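# Set a worn desk lamp's shade over the farthest stable mark

## Task

A joint on the lamp is worn: reaching out too far, or a knock, makes the lamp droop. Position its shade above whichever numbered mark lies farthest from the lamp's base yet still lets the lamp hold itself up unaided. The height that counts is that of the shade's rim itself (not the surrounding ring), which should sit roughly two thirds of the shade's diameter above the bench. The base is loose, and it must finish exactly where it is standing now.

## Robot and tools

ROBOT. Two arms, left_arm and right_arm, each ending in a five-finger hand (left_arm's hand mirrors the right one). Bases in the scene frame: left_arm (-0.059, +0.265, +0.005) m, right_arm (-0.041, -0.292, +0.037) m, each turned under a degree about z. A post stands bolted behind them. Cameras: cam_head_left, cam_head_right, cam_high, all 672x504.

FRAMES. Scene frame: origin at table-top height between the arms' nominal bases, +z up, +x out across the table, left_arm toward +y. Each arm's reported pose, velocities and offsets use that arm's own base frame; rotations turn about the current Hand target position. The hand point sits 0.05 m in front of the palm and 0.15 m from the wrist face along the fingers: its +z runs along straight fingers, +y out of the palm, +x across the palm away from the thumb on the right hand, toward the thumb on the left. Straight fingertips end 0.06-0.07 m past it along +z, 0.06 m behind it along -y. A rigid bracket on the little-finger side of the wrist can strike things.

THE ROW. Every motion command is a row of 28 numbers, each in [-1, 1], always including both arms: left dx, dy, dz, rx, ry, rz, then left little, ring, middle, index, thumb_bend, thumb_turn, force_limit, speed; then the same fourteen for the right arm. The six pose numbers are an offset, not a pose: they count from that arm's Hand target as it stood when the action (or move) began, not from the previous row, so sending the same offset twice moves twice. 1.0 equals 0.6 m or 180 degrees; rx, ry, rz form one rotation vector. All six at 0 asks nothing new of that arm. Finger numbers are targets: +1 straight/open, -1 curled; thumb_turn +1 beside the palm, -1 opposite the fingers. force_limit maps -1..+1 to about 0..10 N at the fingertip (0..15 N for the two thumb motors). speed rises linearly from almost nothing at -1 to full at +0.48 and stays full above; a full stroke at full speed lasts 0.49 s; use -0.94 or lower for a soft grip. There is no 'unchanged' value: resend the eight hand numbers of the last row actually executed for that hand, or, if none ran yet, its hand_measured plus hand_force_limit and hand_speed.

TOOLS.
execute_actions(actions, cameras): actions is a list of up to 15 actions, each a list of up to 15 rows at 1/30 s apiece; a short action repeats its final row to 15 steps. cameras: list of names, ["all"], or []; omitted means all only when actions is empty.
move(target, speed, blend, blocking, cameras): target is one row or up to 15 rows, every row's offsets counted from the same starting Hand targets. speed is path top speed in m/s, 0.002 to 4.3 (default 0.25; turning limited to twice that in rad/s), one value or one per target. blend is corner rounding in m for a list (0 = stop at each). Paths are straight, end together, are capped at 10 s, and do not avoid obstacles. blocking=false returns after about 0.5 s while motion continues.
wait(seconds, cameras): 0 to 3600 s, sends nothing new.
stop(cameras): brakes a running move.
zoom_image(camera, region): region [x0, y0, x1, y1] in pixels, at most 504 by 504, on the newest images.
show_instructions(): shows the reference pages.
finished_scene(scene): ends the scene for good; scene is 1.

RESULTS. Each arm gives end_effector_position (m), end_effector_quat_wxyz, Hand target (the last command after clipping, the base of the next offset), joint positions, velocities (may read 'within noise'), torques (positive toward larger joint values; numbers 3 and 4 wrap at ±28 N m) and motor temperatures. Hands report hand_measured, hand_stopped_by (moving, target, force, stalled, fault), hand_load_n (positive means pushed open; a lost grip shows as near 0), hand_force_limit, hand_speed, all in motor order. A move adds a 'move:' line with its ending (done, off_target, moving, held, fault) and limits (paced: pose clipped; held: steps withheld). Action calls also list positions at some steps.

BEHAVIOUR. Arms track loosely; resting 1-3 cm (sometimes 5 cm) short, usually low, is normal. Another execute_actions call, even all zeros, re-requests the Hand target; otherwise send the remaining gap as an offset. Commanded orientation is clipped to within 40 degrees of the current one each step. A blocked arm keeps pressing until commanded back past its hand point. Joint ranges (rad): waist ±2.880, shoulder 0 to 3.142, elbow 0 to 3.019, wrist pitch -1.693 to 1.571, wrist yaw ±1.571, wrist roll ±2.094.

AVOID. Jolting the lamp or over-reaching it, shifting its base, dropping or letting go of anything moving, slamming or hard pushing, hitting fixed or heavy items, anything leaving the table, and arms or hands pressing each other (which can fail the scene). Holding loads or straining toward unreachable poses heats motors: MOTOR HOT appears at 85 °C, and at 100 °C the arm goes limp for 30-60 s. The scene keeps running while you think.

Each tool is called as name(argument=value, ...), one argument or row to a line, values as JSON.

Reference images:

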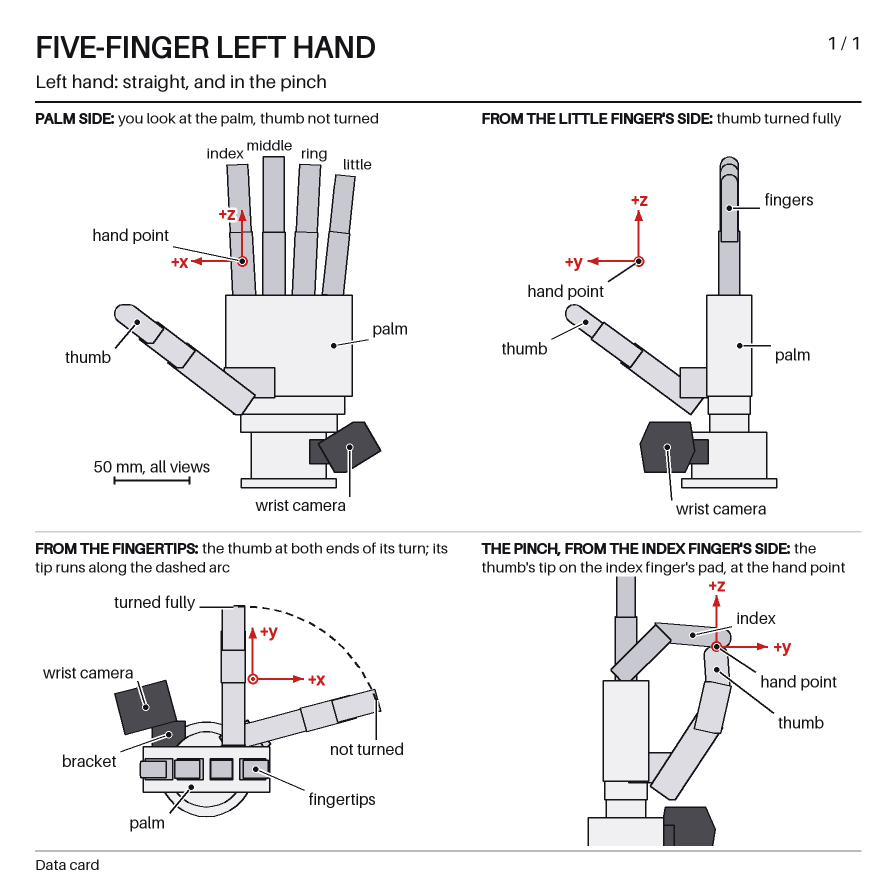

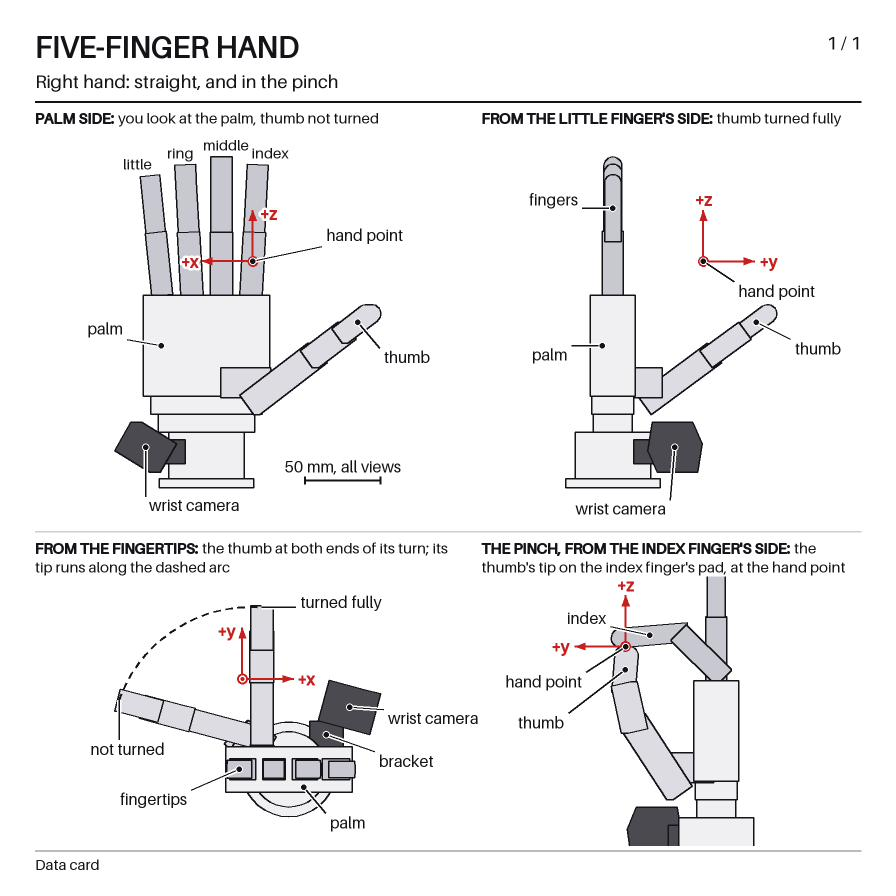

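## Session

execute_actions(
  actions=[],
)

Scene clock: 0.00 s.
left_arm: end_effector_position=(+0.0387, -0.3721, +0.3621) hand_measured=(+1.000, +1.000, +1.000, +1.000, +1.000, +1.000) hand_load_n=(+0.0, +0.0, +0.0, +0.0, +0.0, +0.0) hand_stopped_by=(target, target, target, target, target, target) hand_force_limit=0.00 hand_speed=-0.80 end_effector_quat_wxyz=(+0.424, +0.759, -0.455, +0.194) | right_arm: end_effector_position=(+0.5058, -0.0883, +0.1487) hand_measured=(+1.000, +1.000, +1.000, +1.000, +1.000, +1.000) hand_load_n=(+0.0, +0.0, +0.0, +0.0, -0.5, +0.5) hand_stopped_by=(target, target, target, target, target, target) hand_force_limit=0.00 hand_speed=-0.80 end_effector_quat_wxyz=(+0.037, +0.986, +0.109, -0.124)
Joint positions: left_arm=[-1.102 0.676 0.805 -0.815 0.469 -1.819] | right_arm=[-0.006 1.902 1.721 -1.629 0.102 -1.785]
Joint velocities: within noise
Joint torques (N m): no reading
Motor temperatures (°C): left_arm=[27 30 30 28 34 30] | right_arm=[33 32 28 28 31 30]
Heat: left arm: hottest wrist yaw 34 °C; right arm: hottest waist 33 °C.
Hand target: left_arm +0.0394, -0.3733, +0.3723; +0.429, +0.754, -0.455, +0.201 | right_arm +0.5102, -0.0883, +0.1476; +0.037, +0.986, +0.109, -0.123

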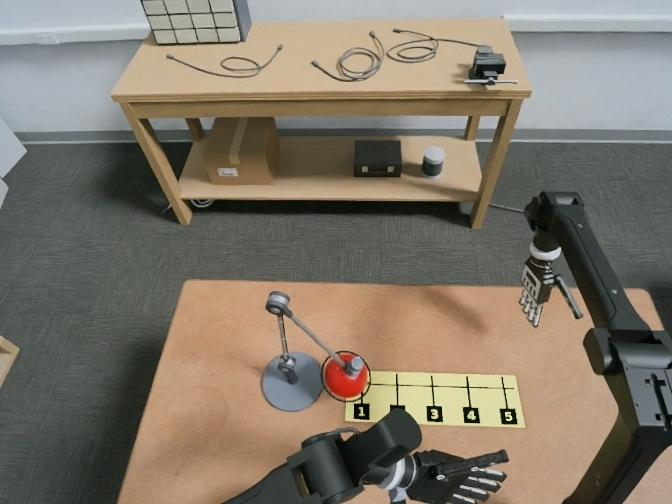

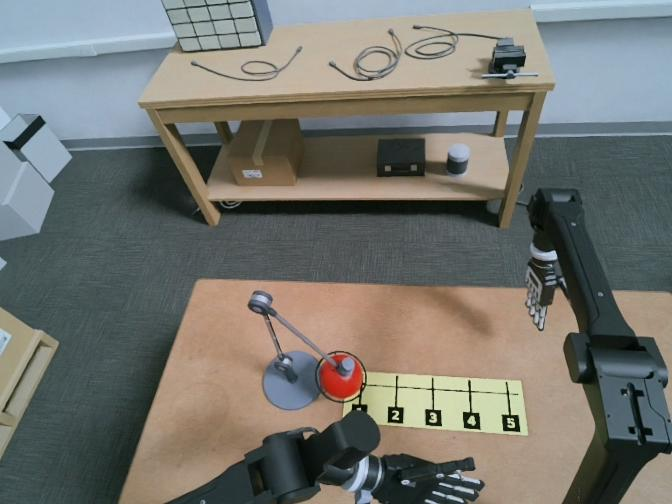

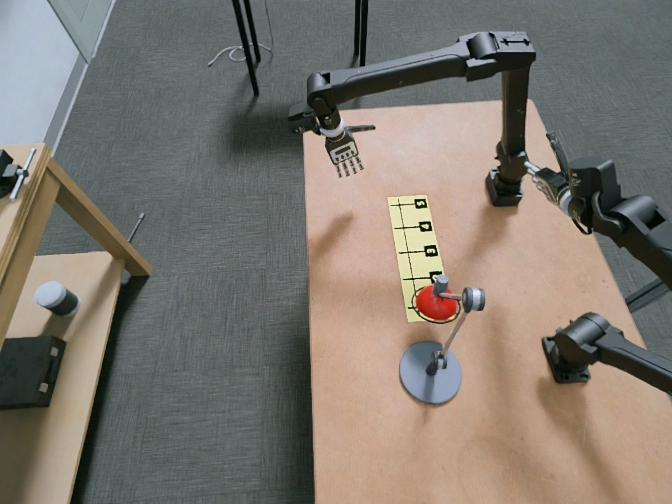

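zoom_image(
  camera="cam_head_left",
  region=[220, 270, 540, 450],
)

zoom_image(
  camera="cam_high",
  region=[360, 180, 540, 430],
)

zoom_image(
  camera="cam_head_right",
  region=[220, 270, 540, 450],
)

Scaled by 1.575 from the camera's image (finer frame: 960x720).

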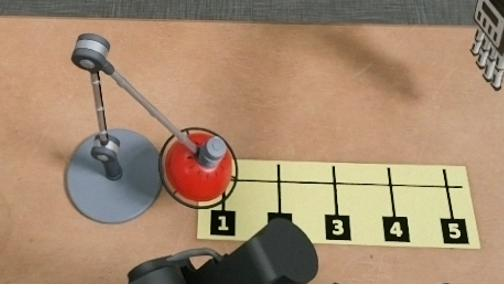

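Scaled by 2.016 from the camera's image (finer frame: 960x720).

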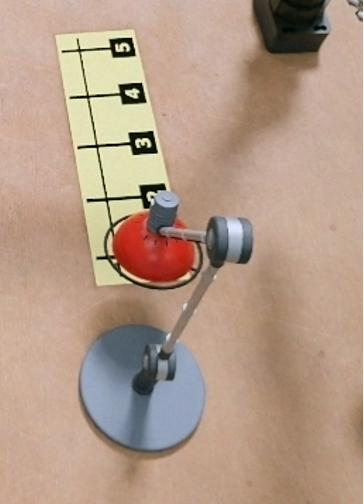

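Scaled by 1.575 from the camera's image (finer frame: 960x720).

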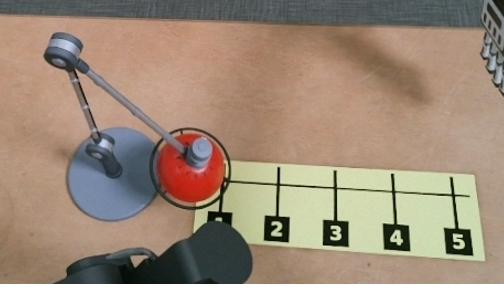

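zoom_image(
  camera="cam_head_left",
  region=[250, 280, 390, 420],
)

zoom_image(
  camera="cam_high",
  region=[390, 260, 500, 410],
)

Scaled by 3.600 from the camera's image (finer frame: 960x720).

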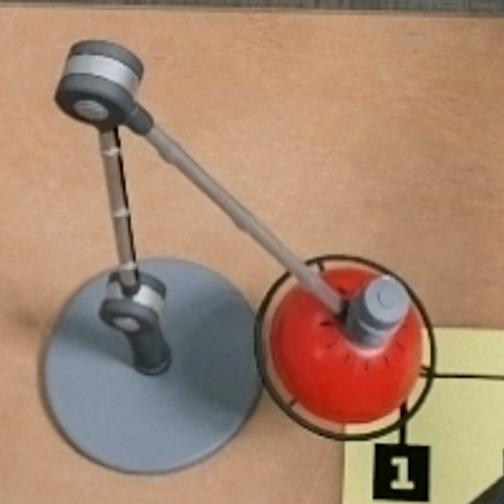

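Scaled by 3.360 from the camera's image (finer frame: 960x720).

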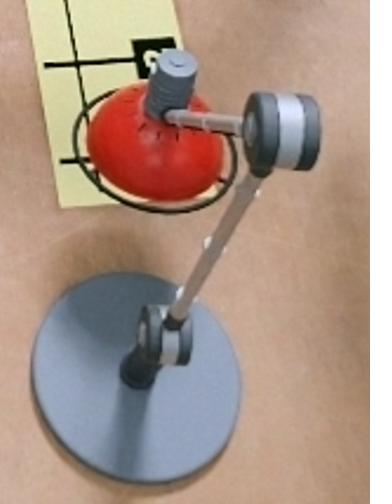

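zoom_image(
  camera="cam_high",
  region=[470, 60, 672, 440],
)

zoom_image(
  camera="cam_head_right",
  region=[170, 380, 672, 504],
)

Scaled by 1.326 from the camera's image (finer frame: 960x720).

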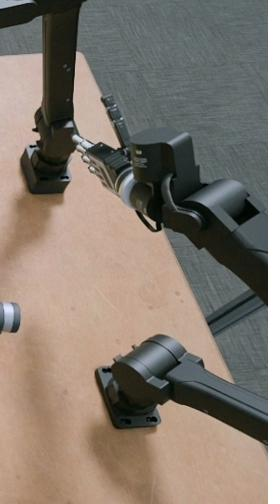

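Scaled by 1.004 from the camera's image (finer frame: 960x720).

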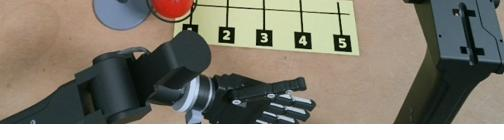

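move(
  target=[
    [0.18,0.12,0.42,0,0,0,1,1,1,1,1,1,0,-0.8,0,0,0,0,0,0,1,1,1,1,1,1,0,-0.8],
  ],
  cameras=["all"],
)

Scene clock: 11.53 s.
left_arm: end_effector_position=(+0.1483, -0.3027, +0.6161) hand_measured=(+1.000, +1.000, +1.000, +1.000, +1.000, +1.000) hand_load_n=(+0.0, +0.0, +0.0, +0.0, +0.5, +0.0) hand_stopped_by=(target, target, target, target, target, target) hand_force_limit=0.00 hand_speed=-0.80 end_effector_quat_wxyz=(+0.434, +0.757, -0.444, +0.204) | right_arm: end_effector_position=(+0.5058, -0.0883, +0.1487) hand_measured=(+1.000, +1.000, +1.000, +1.000, +1.000, +1.000) hand_load_n=(+0.0, +0.0, +0.0, +0.0, +0.0, +0.0) hand_stopped_by=(target, target, target, target, target, target) hand_force_limit=0.00 hand_speed=-0.80 end_effector_quat_wxyz=(+0.037, +0.986, +0.109, -0.124)
Joint positions: left_arm=[-0.508 1.047 1.731 -1.69 0.877 -1.288] | right_arm=[-0.006 1.902 1.721 -1.629 0.102 -1.785]
Joint torques (N m): left_arm=[-0.79 -2.67 9.7 0.91 0.61 0.14] | right_arm=[-1.08 -17.14 9.74 -0.27 0.02 0.01]
Heat: left arm: hottest wrist yaw 34 °C; right arm: hottest waist 33 °C.
Hand target: left_arm +0.1474, -0.3014, +0.6242; +0.429, +0.754, -0.455, +0.201 | right_arm +0.5102, -0.0883, +0.1476; +0.037, +0.986, +0.109, -0.123
Off the commanded pose: left_arm 0.008 m, 1 deg | right_arm 0.005 m, 0 deg.
joint sent to its limit (left arm) — joint 4 (wrist pitch), lower limit. The joint targets still meet the commanded pose.
move: done

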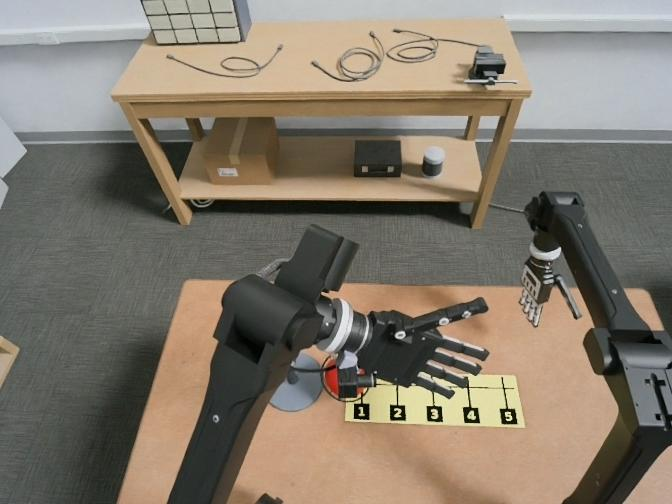

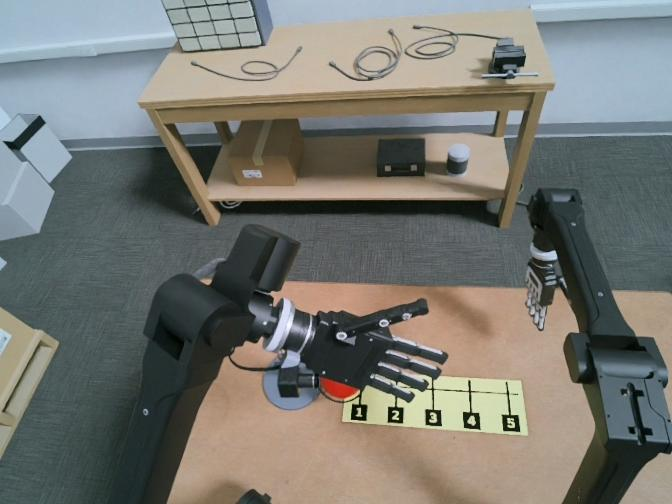

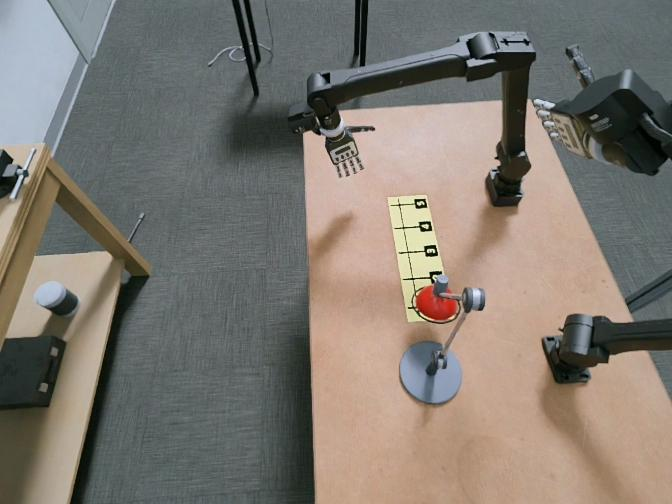

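move(
  target=[
    [0.455,0.502,0.0,0,0,0.35,1,1,1,1,1,1,0,-0.8,0,0,0,0,0,0,1,1,1,1,1,1,0,-0.8],
  ],
  cameras=["all"],
)

Scene clock: 15.30 s.
left_arm: end_effector_position=(+0.4156, -0.0036, +0.6098) hand_measured=(+1.000, +1.000, +1.000, +1.000, +1.000, +1.000) hand_load_n=(+0.0, +0.0, +0.0, +0.0, +0.0, +0.0) hand_stopped_by=(target, target, target, target, target, target) hand_force_limit=0.00 hand_speed=-0.80 end_effector_quat_wxyz=(+0.268, +0.885, +0.009, +0.379) | right_arm: end_effector_position=(+0.5058, -0.0883, +0.1487) hand_measured=(+1.000, +1.000, +1.000, +1.000, +1.000, +1.000) hand_load_n=(+0.0, +0.0, +0.0, +0.0, +0.0, +0.0) hand_stopped_by=(target, target, target, target, target, target) hand_force_limit=0.00 hand_speed=-0.80 end_effector_quat_wxyz=(+0.037, +0.986, +0.109, -0.124)
Joint positions: left_arm=[0.452 1.207 1.828 -1.575 0.799 -1.407] | right_arm=[-0.006 1.902 1.721 -1.629 0.102 -1.785]
Joint torques (N m): left_arm=[-1.03 -6.95 10.71 2.33 0.38 -0.15] | right_arm=[-0.15 -16.15 9.83 -0.38 0.08 0.03]
Heat: left arm: hottest wrist yaw 34 °C; right arm: hottest waist 33 °C.
Hand target: left_arm +0.4203, +0.0000, +0.6243; +0.260, +0.881, +0.006, +0.395 | right_arm +0.5102, -0.0883, +0.1476; +0.037, +0.986, +0.109, -0.123
Off the commanded pose: left_arm 0.016 m, 2 deg | right_arm 0.005 m, 0 deg.
move: off_target (left_arm)

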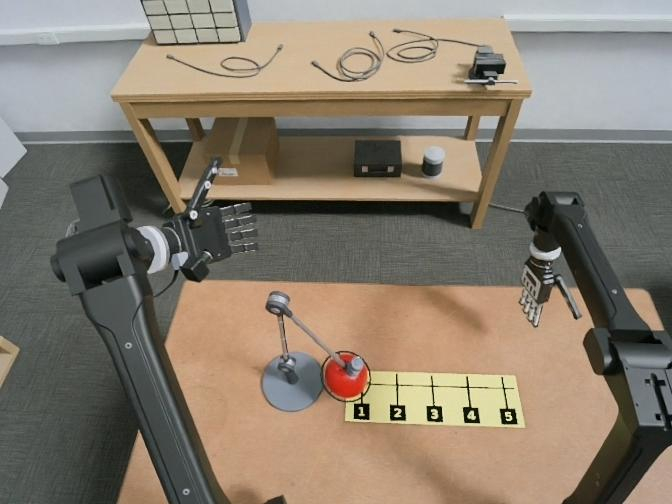

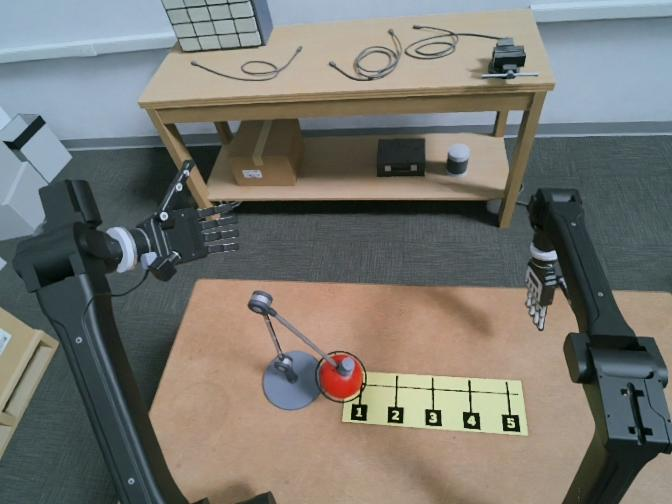

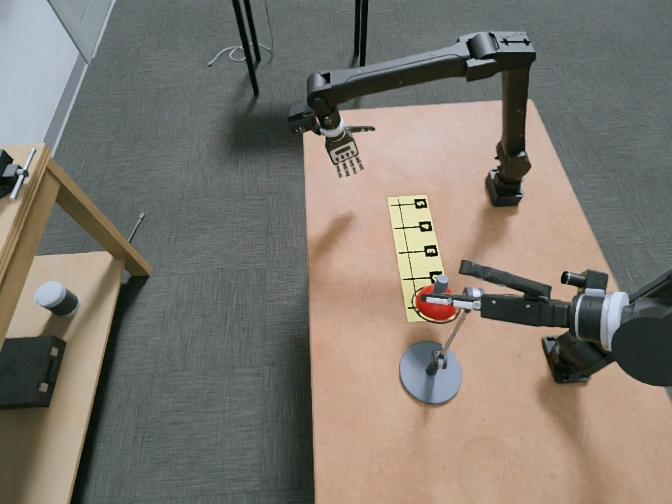

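move(
  target=[
    [-0.20,0.6,-0.05,0,0,0.33,1,1,1,1,1,1,0,-0.8,0,0,0,0,0,0,1,1,1,1,1,1,0,-0.8],
  ],
  cameras=["all"],
)

Scene clock: 18.33 s.
left_arm: end_effector_position=(+0.2983, +0.3501, +0.6005) hand_measured=(+1.000, +1.000, +1.000, +1.000, +1.000, +1.000) hand_load_n=(+0.0, +0.0, +0.0, +0.0, +0.0, +0.0) hand_stopped_by=(target, target, target, target, target, target) hand_force_limit=0.00 hand_speed=-0.80 end_effector_quat_wxyz=(+0.028, +0.765, +0.435, +0.474) | right_arm: end_effector_position=(+0.5058, -0.0883, +0.1487) hand_measured=(+1.000, +1.000, +1.000, +1.000, +1.000, +1.000) hand_load_n=(+0.5, +0.0, +0.0, +0.0, +0.0, +0.0) hand_stopped_by=(target, target, target, target, target, target) hand_force_limit=0.00 hand_speed=-0.80 end_effector_quat_wxyz=(+0.037, +0.986, +0.109, -0.124)
Joint positions: left_arm=[1.217 1.166 1.725 -1.296 0.612 -1.667] | right_arm=[-0.006 1.902 1.721 -1.629 0.102 -1.785]
Joint torques (N m): left_arm=[-0.73 -6.71 7.58 2.71 0.3 -0.11] | right_arm=[-0.5 -15.91 9.85 -0.59 0.06 -0.02]
Heat: left arm: hottest wrist yaw 34 °C; right arm: hottest waist 33 °C.
Hand target: left_arm +0.3004, +0.3600, +0.5944; +0.030, +0.762, +0.442, +0.473 | right_arm +0.5102, -0.0883, +0.1476; +0.037, +0.986, +0.109, -0.123
Off the commanded pose: left_arm 0.012 m, 1 deg | right_arm 0.005 m, 0 deg.
move: off_target (left_arm)

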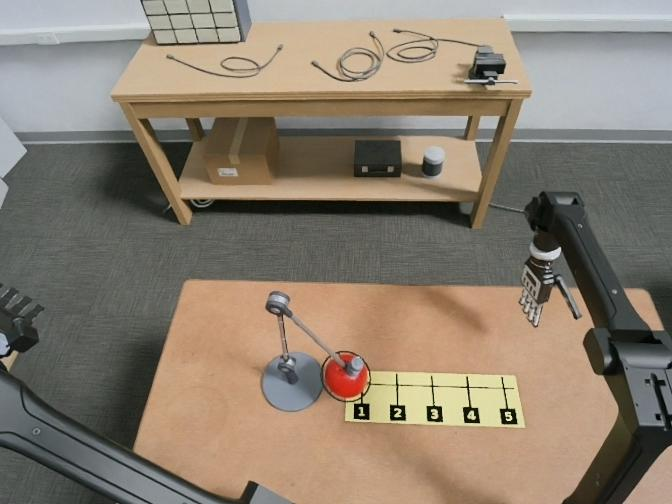

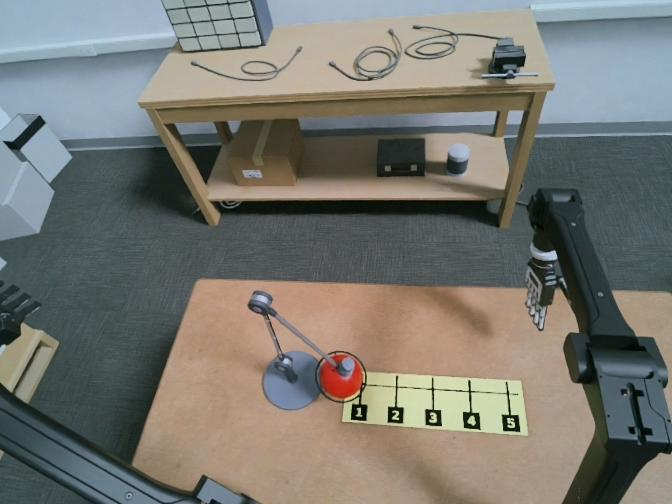

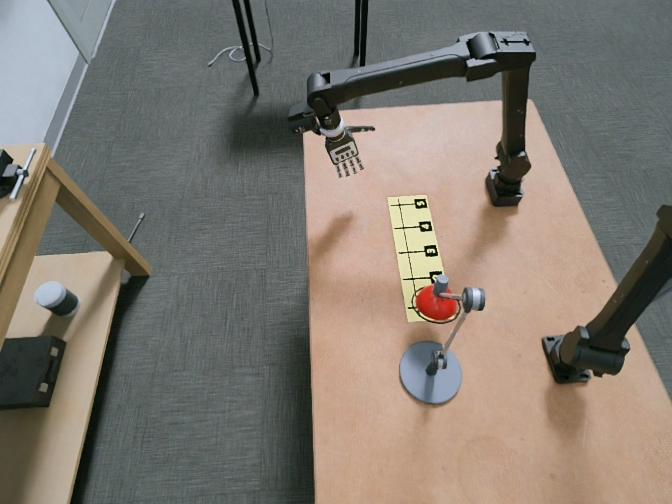

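move(
  target=[
    [0,0,0,0,0,0,1,1,1,1,1,1,0,-0.8,-0.333,0.147,0.275,0,0,-0.25,1,1,1,1,1,1,0,-0.8],
    [0,0,0,0,0,0,1,1,1,1,1,1,0,-0.8,-0.333,0.147,0.275,0,0,-0.5,1,1,1,1,1,1,0,-0.8],
  ],
  cameras=["all"],
)

Scene clock: 23.30 s.
left_arm: end_effector_position=(+0.2983, +0.3501, +0.6005) hand_measured=(+1.000, +1.000, +1.000, +1.000, +1.000, +1.000) hand_load_n=(+0.0, +0.0, +0.0, +0.0, +0.0, +0.0) hand_stopped_by=(target, target, target, target, target, target) hand_force_limit=0.00 hand_speed=-0.80 end_effector_quat_wxyz=(+0.028, +0.765, +0.436, +0.474) | right_arm: end_effector_position=(+0.3127, +0.0033, +0.3221) hand_measured=(+1.000, +1.000, +1.000, +1.000, +1.000, +1.000) hand_load_n=(+0.0, -0.5, +0.0, +0.0, +0.0, +0.0) hand_stopped_by=(target, target, target, target, target, target) hand_force_limit=0.00 hand_speed=-0.80 end_effector_quat_wxyz=(-0.119, +0.777, -0.618, -0.015)
Joint positions: left_arm=[1.217 1.166 1.725 -1.296 0.612 -1.667] | right_arm=[-0.148 1.275 1.477 -1.677 -0.222 -0.365]
Joint torques (N m): left_arm=[-0.32 -6.42 7.47 2.85 0.26 -0.16] | right_arm=[-1.38 -6.53 7.5 0.01 -0.33 0.06]
Heat: left arm: hottest wrist yaw 34 °C; right arm: hottest waist 33 °C.
Hand target: left_arm +0.3004, +0.3600, +0.5944; +0.030, +0.762, +0.442, +0.473 | right_arm +0.3105, +0.0000, +0.3127; -0.060, +0.774, -0.620, -0.113
Off the commanded pose: left_arm 0.012 m, 1 deg | right_arm 0.010 m, 13 deg.
joint sent to its limit (right arm) — joint 4 (wrist pitch), lower limit. The joint targets are off in orientation, not in position.
move: off_target (right_arm)

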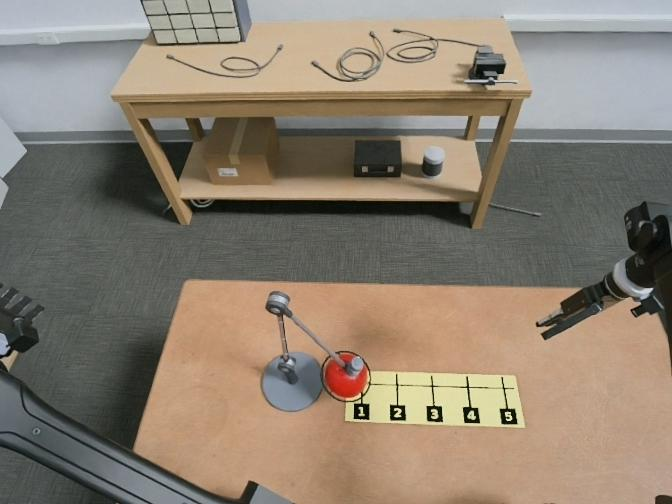

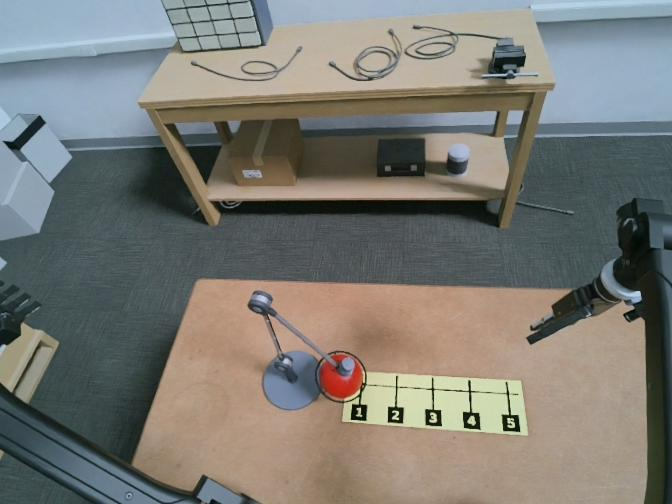

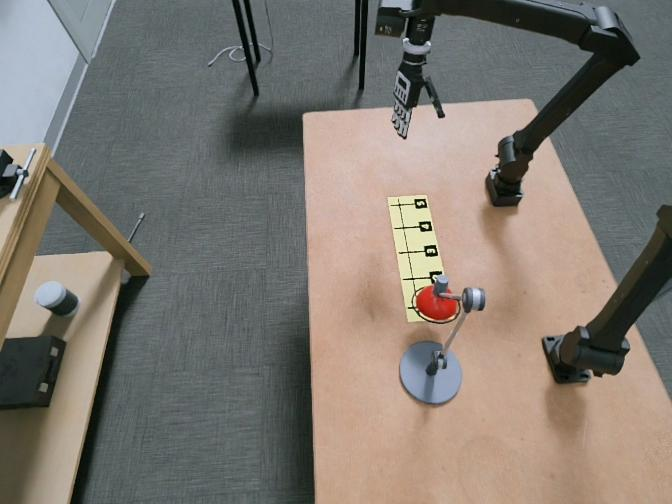

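move(
  target=[
    [0,0,0,0,0,0,1,1,1,1,1,1,0,-0.8,-0.1225,0.41,0.05,0.0453,-0.405,-0.014,1,1,1,1,0.4,-1,0,-0.5],
  ],
  cameras=["all"],
)

Scene clock: 31.77 s.
left_arm: end_effector_position=(+0.2983, +0.3501, +0.6005) hand_measured=(+1.000, +1.000, +1.000, +1.000, +1.000, +1.000) hand_load_n=(+0.0, +0.0, +0.0, +0.0, +0.0, +0.0) hand_stopped_by=(target, target, target, target, target, target) hand_force_limit=0.00 hand_speed=-0.80 end_effector_quat_wxyz=(+0.028, +0.765, +0.436, +0.474) | right_arm: end_effector_position=(+0.2377, +0.2435, +0.3454) hand_measured=(+1.000, +1.000, +1.000, +1.000, +0.400, -1.000) hand_load_n=(+0.0, +0.0, +0.0, +0.0, +0.0, +0.0) hand_stopped_by=(target, target, target, target, target, target) hand_force_limit=0.00 hand_speed=-0.50 end_effector_quat_wxyz=(-0.465, +0.675, -0.468, +0.331)
Joint positions: left_arm=[1.217 1.166 1.725 -1.296 0.612 -1.667] | right_arm=[1.033 0.615 0.874 -0.708 0.638 0.267]
Joint torques (N m): left_arm=[-0.38 -6.48 7.79 2.71 0.23 -0.1] | right_arm=[-0.38 0.85 9.06 2.06 0.31 0.12]
Heat: left arm: hottest wrist yaw 34 °C; right arm: hottest waist 33 °C.
Hand target: left_arm +0.3004, +0.3600, +0.5944; +0.030, +0.762, +0.442, +0.473 | right_arm +0.2369, +0.2460, +0.3426; -0.470, +0.672, -0.469, +0.329
Off the commanded pose: left_arm 0.012 m, 1 deg | right_arm 0.004 m, 1 deg.
move: done

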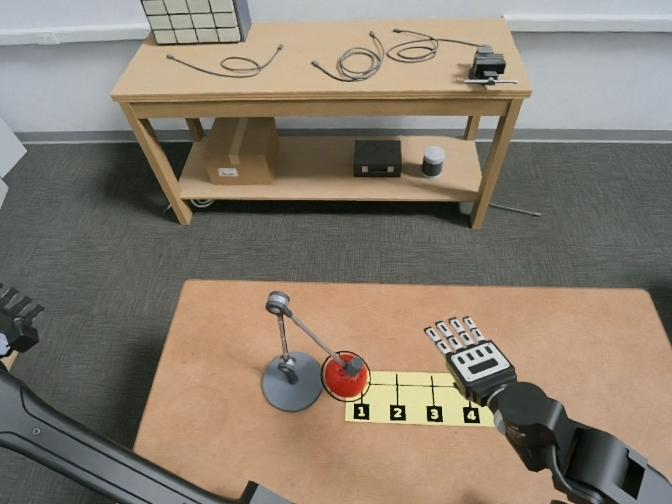

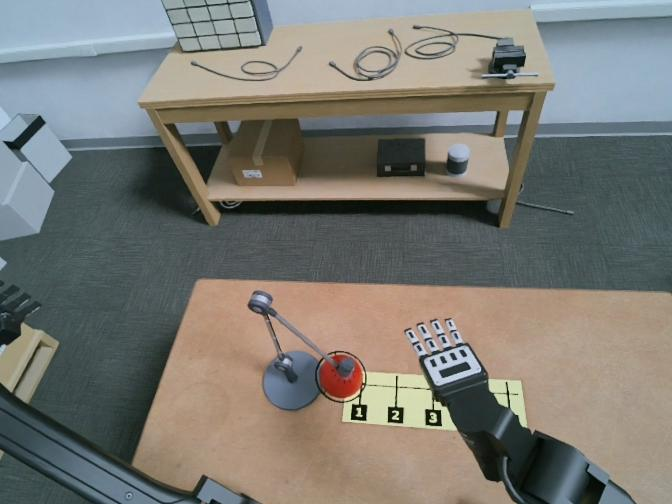

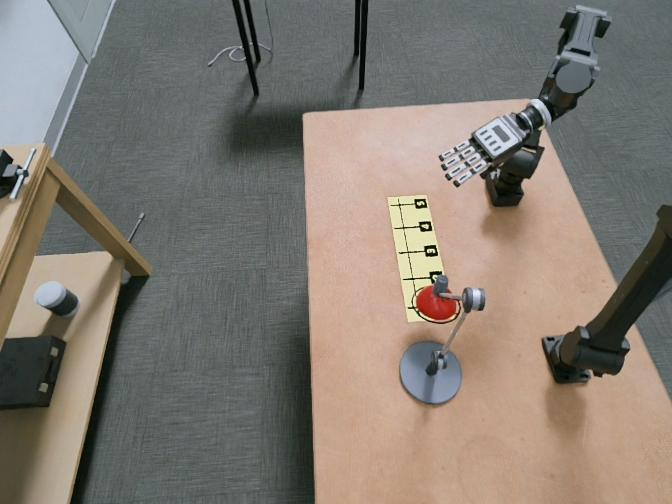

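zoom_image(
  camera="cam_head_left",
  region=[400, 290, 540, 430],
)

zoom_image(
  camera="cam_head_right",
  region=[380, 290, 520, 430],
)

zoom_image(
  camera="cam_high",
  region=[420, 80, 560, 220],
)

Scaled by 3.600 from the camera's image (finer frame: 960x720).

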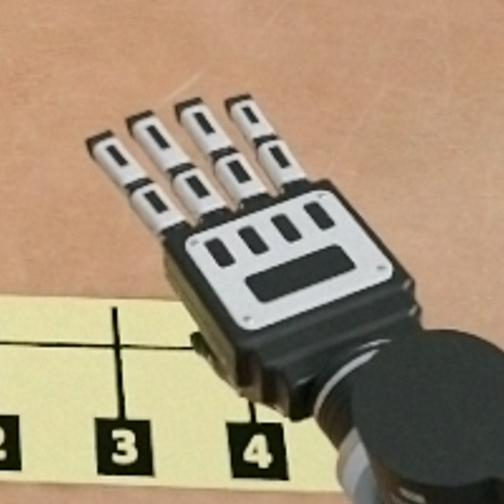

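Scaled by 3.600 from the camera's image (finer frame: 960x720).

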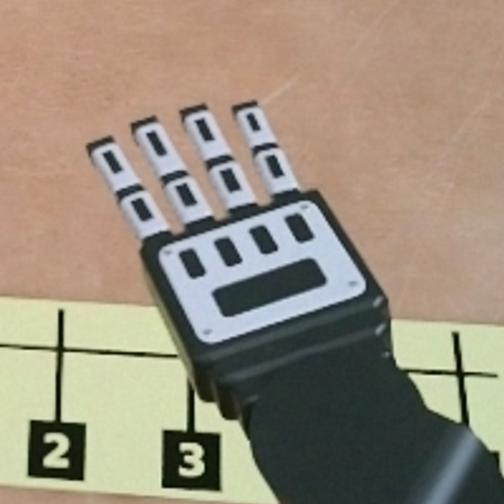

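Scaled by 3.600 from the camera's image (finer frame: 960x720).

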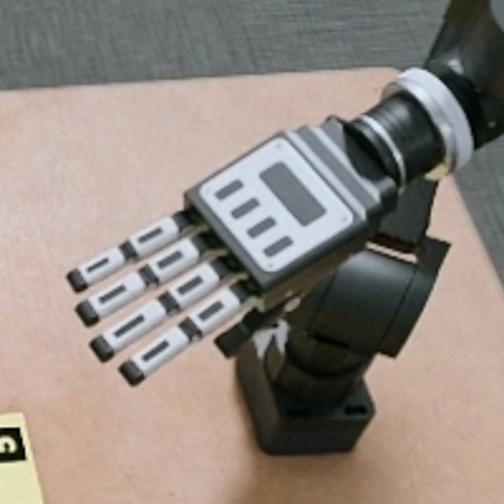

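move(
  target=[
    [0,0,0,0,0,0,1,1,1,1,1,1,0,-0.8,0,0.1,0,0,0,0,1,1,1,1,0.4,-1,0,-0.5],
  ],
  cameras=["all"],
)

zoom_image(
  camera="cam_head_left",
  region=[370, 290, 510, 430],
)

zoom_image(
  camera="cam_high",
  region=[400, 120, 540, 260],
)

zoom_image(
  camera="cam_head_right",
  region=[350, 290, 490, 430],
)

Scene clock: 34.73 s.
left_arm: end_effector_position=(+0.2983, +0.3501, +0.6005) hand_measured=(+1.000, +1.000, +1.000, +1.000, +1.000, +1.000) hand_load_n=(+0.0, +0.0, +0.0, +0.0, +0.0, +0.0) hand_stopped_by=(target, target, target, target, target, target) hand_force_limit=0.00 hand_speed=-0.80 end_effector_quat_wxyz=(+0.028, +0.765, +0.436, +0.474) | right_arm: end_effector_position=(+0.2346, +0.2971, +0.3101) hand_measured=(+1.000, +1.000, +1.000, +1.000, +0.400, -1.000) hand_load_n=(+0.0, +0.0, -0.5, +0.0, +0.0, +0.0) hand_stopped_by=(target, target, target, target, target, target) hand_force_limit=0.00 hand_speed=-0.50 end_effector_quat_wxyz=(-0.440, +0.692, -0.463, +0.336)
Joint positions: left_arm=[1.217 1.166 1.725 -1.296 0.612 -1.667] | right_arm=[1.162 0.775 0.874 -0.657 0.751 0.341]
Joint torques (N m): left_arm=[-0.62 -6.71 7.68 2.77 0.27 -0.16] | right_arm=[0.32 -2.14 14.6 2.22 0.38 0.09]
Heat: left arm: hottest wrist yaw 34 °C; right arm: hottest waist 33 °C.
Hand target: left_arm +0.3004, +0.3600, +0.5944; +0.030, +0.762, +0.442, +0.473 | right_arm +0.2370, +0.3059, +0.3427; -0.470, +0.671, -0.469, +0.329
Off the commanded pose: left_arm 0.012 m, 1 deg | right_arm 0.034 m, 4 deg.
move: off_target (right_arm)

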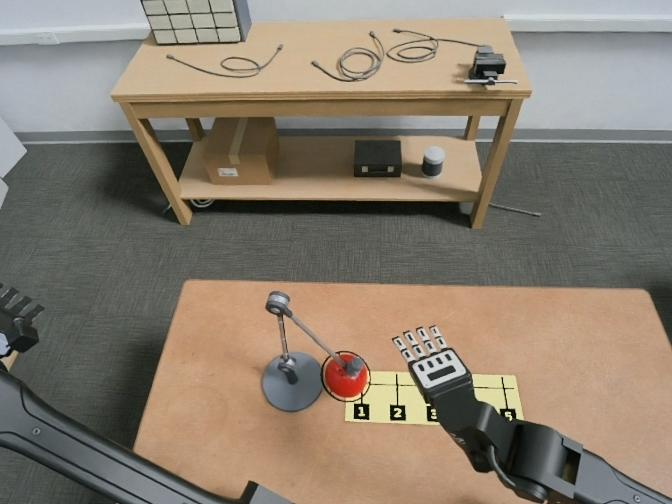

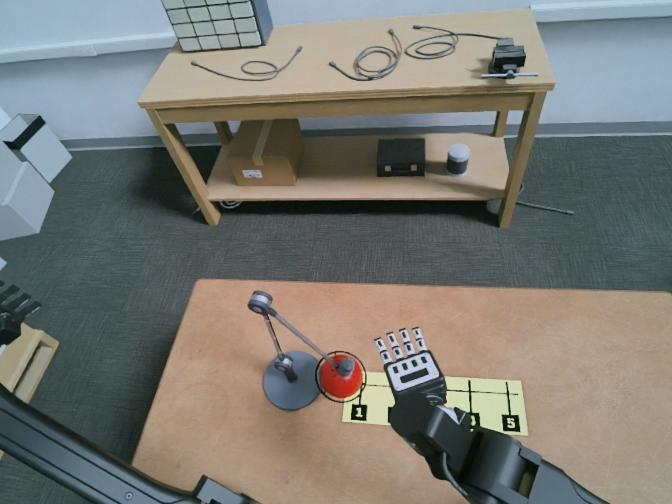

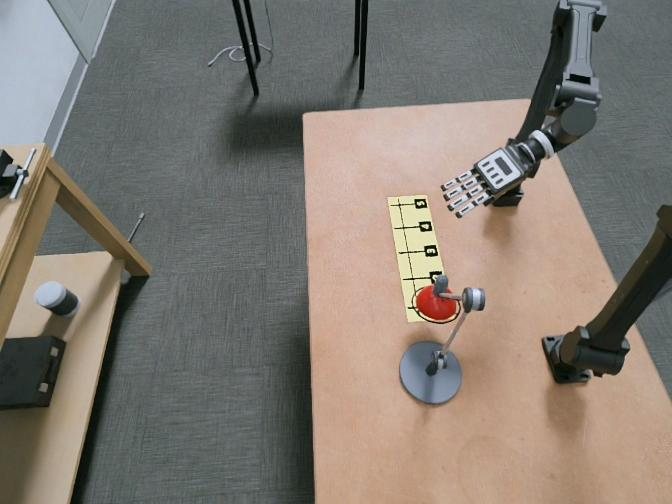

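Scaled by 3.600 from the camera's image (finer frame: 960x720).

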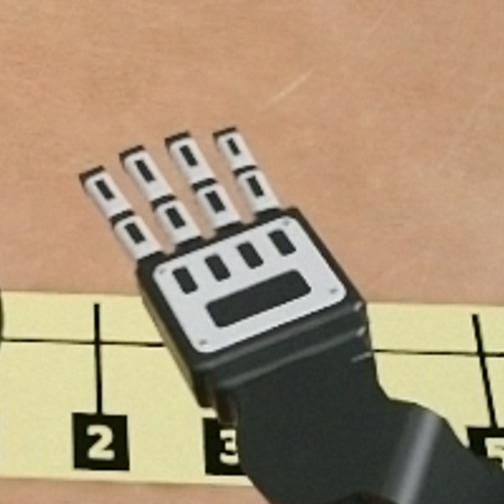

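Scaled by 3.600 from the camera's image (finer frame: 960x720).

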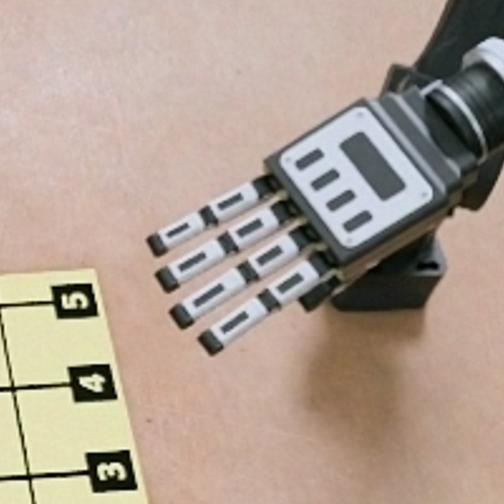

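Scaled by 3.600 from the camera's image (finer frame: 960x720).

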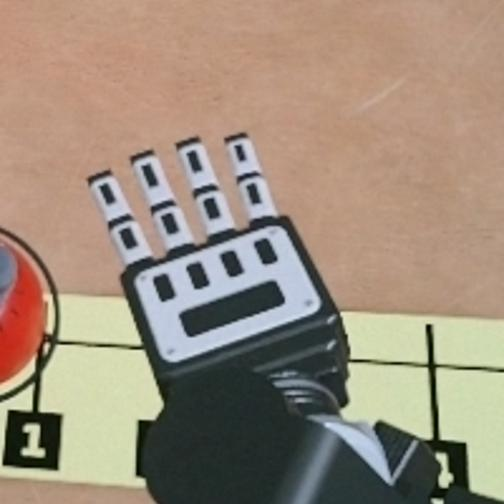

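move(
  target=[
    [0,0,0,0,0,0,1,1,1,1,1,1,0,-0.8,0.08,0,0.03,0,0,0,1,1,1,1,0.4,-1,0,-0.5],
  ],
  cameras=["all"],
)

zoom_image(
  camera="cam_head_left",
  region=[370, 260, 510, 400],
)

zoom_image(
  camera="cam_high",
  region=[390, 120, 530, 260],
)

zoom_image(
  camera="cam_head_right",
  region=[350, 260, 490, 400],
)

Scene clock: 37.13 s.
left_arm: end_effector_position=(+0.2983, +0.3501, +0.6005) hand_measured=(+1.000, +1.000, +1.000, +1.000, +1.000, +1.000) hand_load_n=(+0.0, +0.0, +0.0, +0.0, -0.5, +0.0) hand_stopped_by=(target, target, target, target, target, target) hand_force_limit=0.00 hand_speed=-0.80 end_effector_quat_wxyz=(+0.028, +0.765, +0.436, +0.474) | right_arm: end_effector_position=(+0.2784, +0.2989, +0.3374) hand_measured=(+1.000, +1.000, +1.000, +1.000, +0.400, -1.000) hand_load_n=(+0.0, +0.0, +0.0, +0.0, +0.0, +0.0) hand_stopped_by=(target, target, target, target, target, target) hand_force_limit=0.00 hand_speed=-0.50 end_effector_quat_wxyz=(-0.453, +0.683, -0.470, +0.328)
Joint positions: left_arm=[1.217 1.166 1.725 -1.296 0.612 -1.667] | right_arm=[1.002 0.824 0.945 -0.594 0.606 0.261]
Joint torques (N m): left_arm=[0.15 -6.36 7.64 2.76 0.21 -0.1] | right_arm=[0.15 -1.61 14.17 2.14 0.16 -0.11]
Heat: left arm: hottest wrist yaw 34 °C; right arm: hottest waist 33 °C.
Hand target: left_arm +0.3004, +0.3600, +0.5944; +0.030, +0.762, +0.442, +0.473 | right_arm +0.2849, +0.3060, +0.3607; -0.470, +0.671, -0.469, +0.329
Off the commanded pose: left_arm 0.012 m, 1 deg | right_arm 0.025 m, 2 deg.
move: off_target (right_arm)

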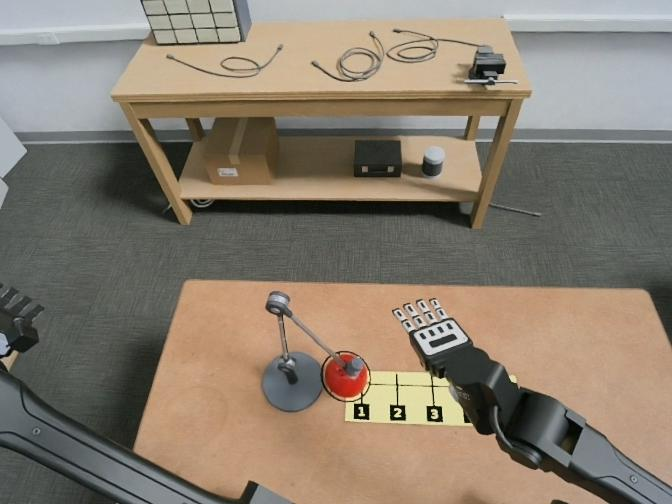

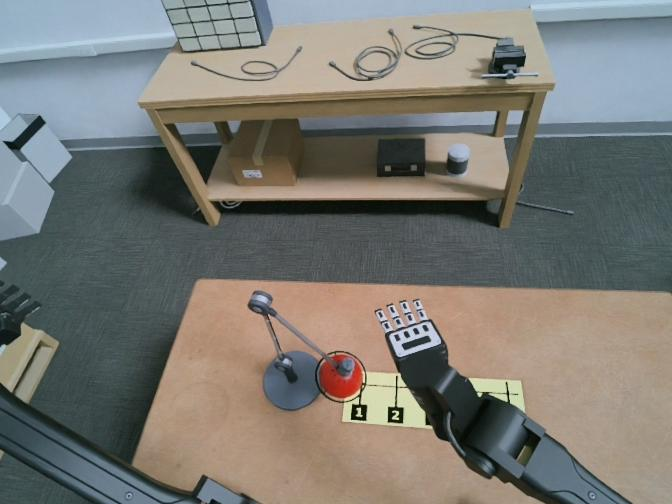

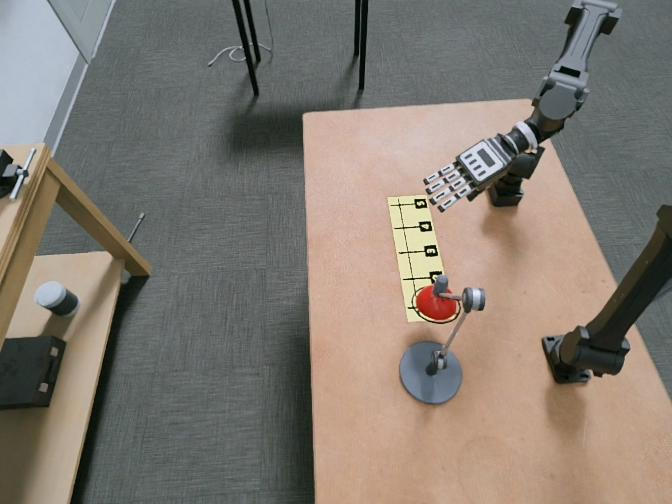

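Scaled by 3.600 from the camera's image (finer frame: 960x720).

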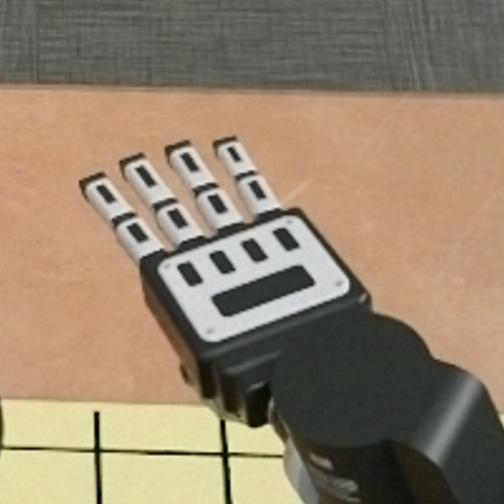

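Scaled by 3.600 from the camera's image (finer frame: 960x720).

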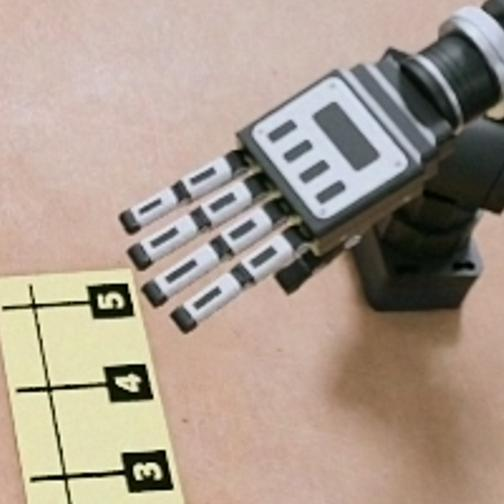

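Scaled by 3.600 from the camera's image (finer frame: 960x720).

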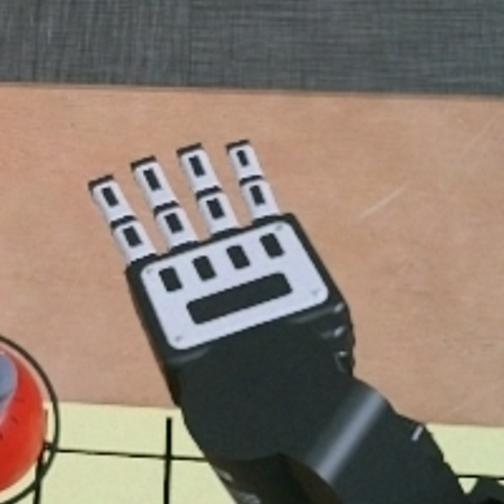

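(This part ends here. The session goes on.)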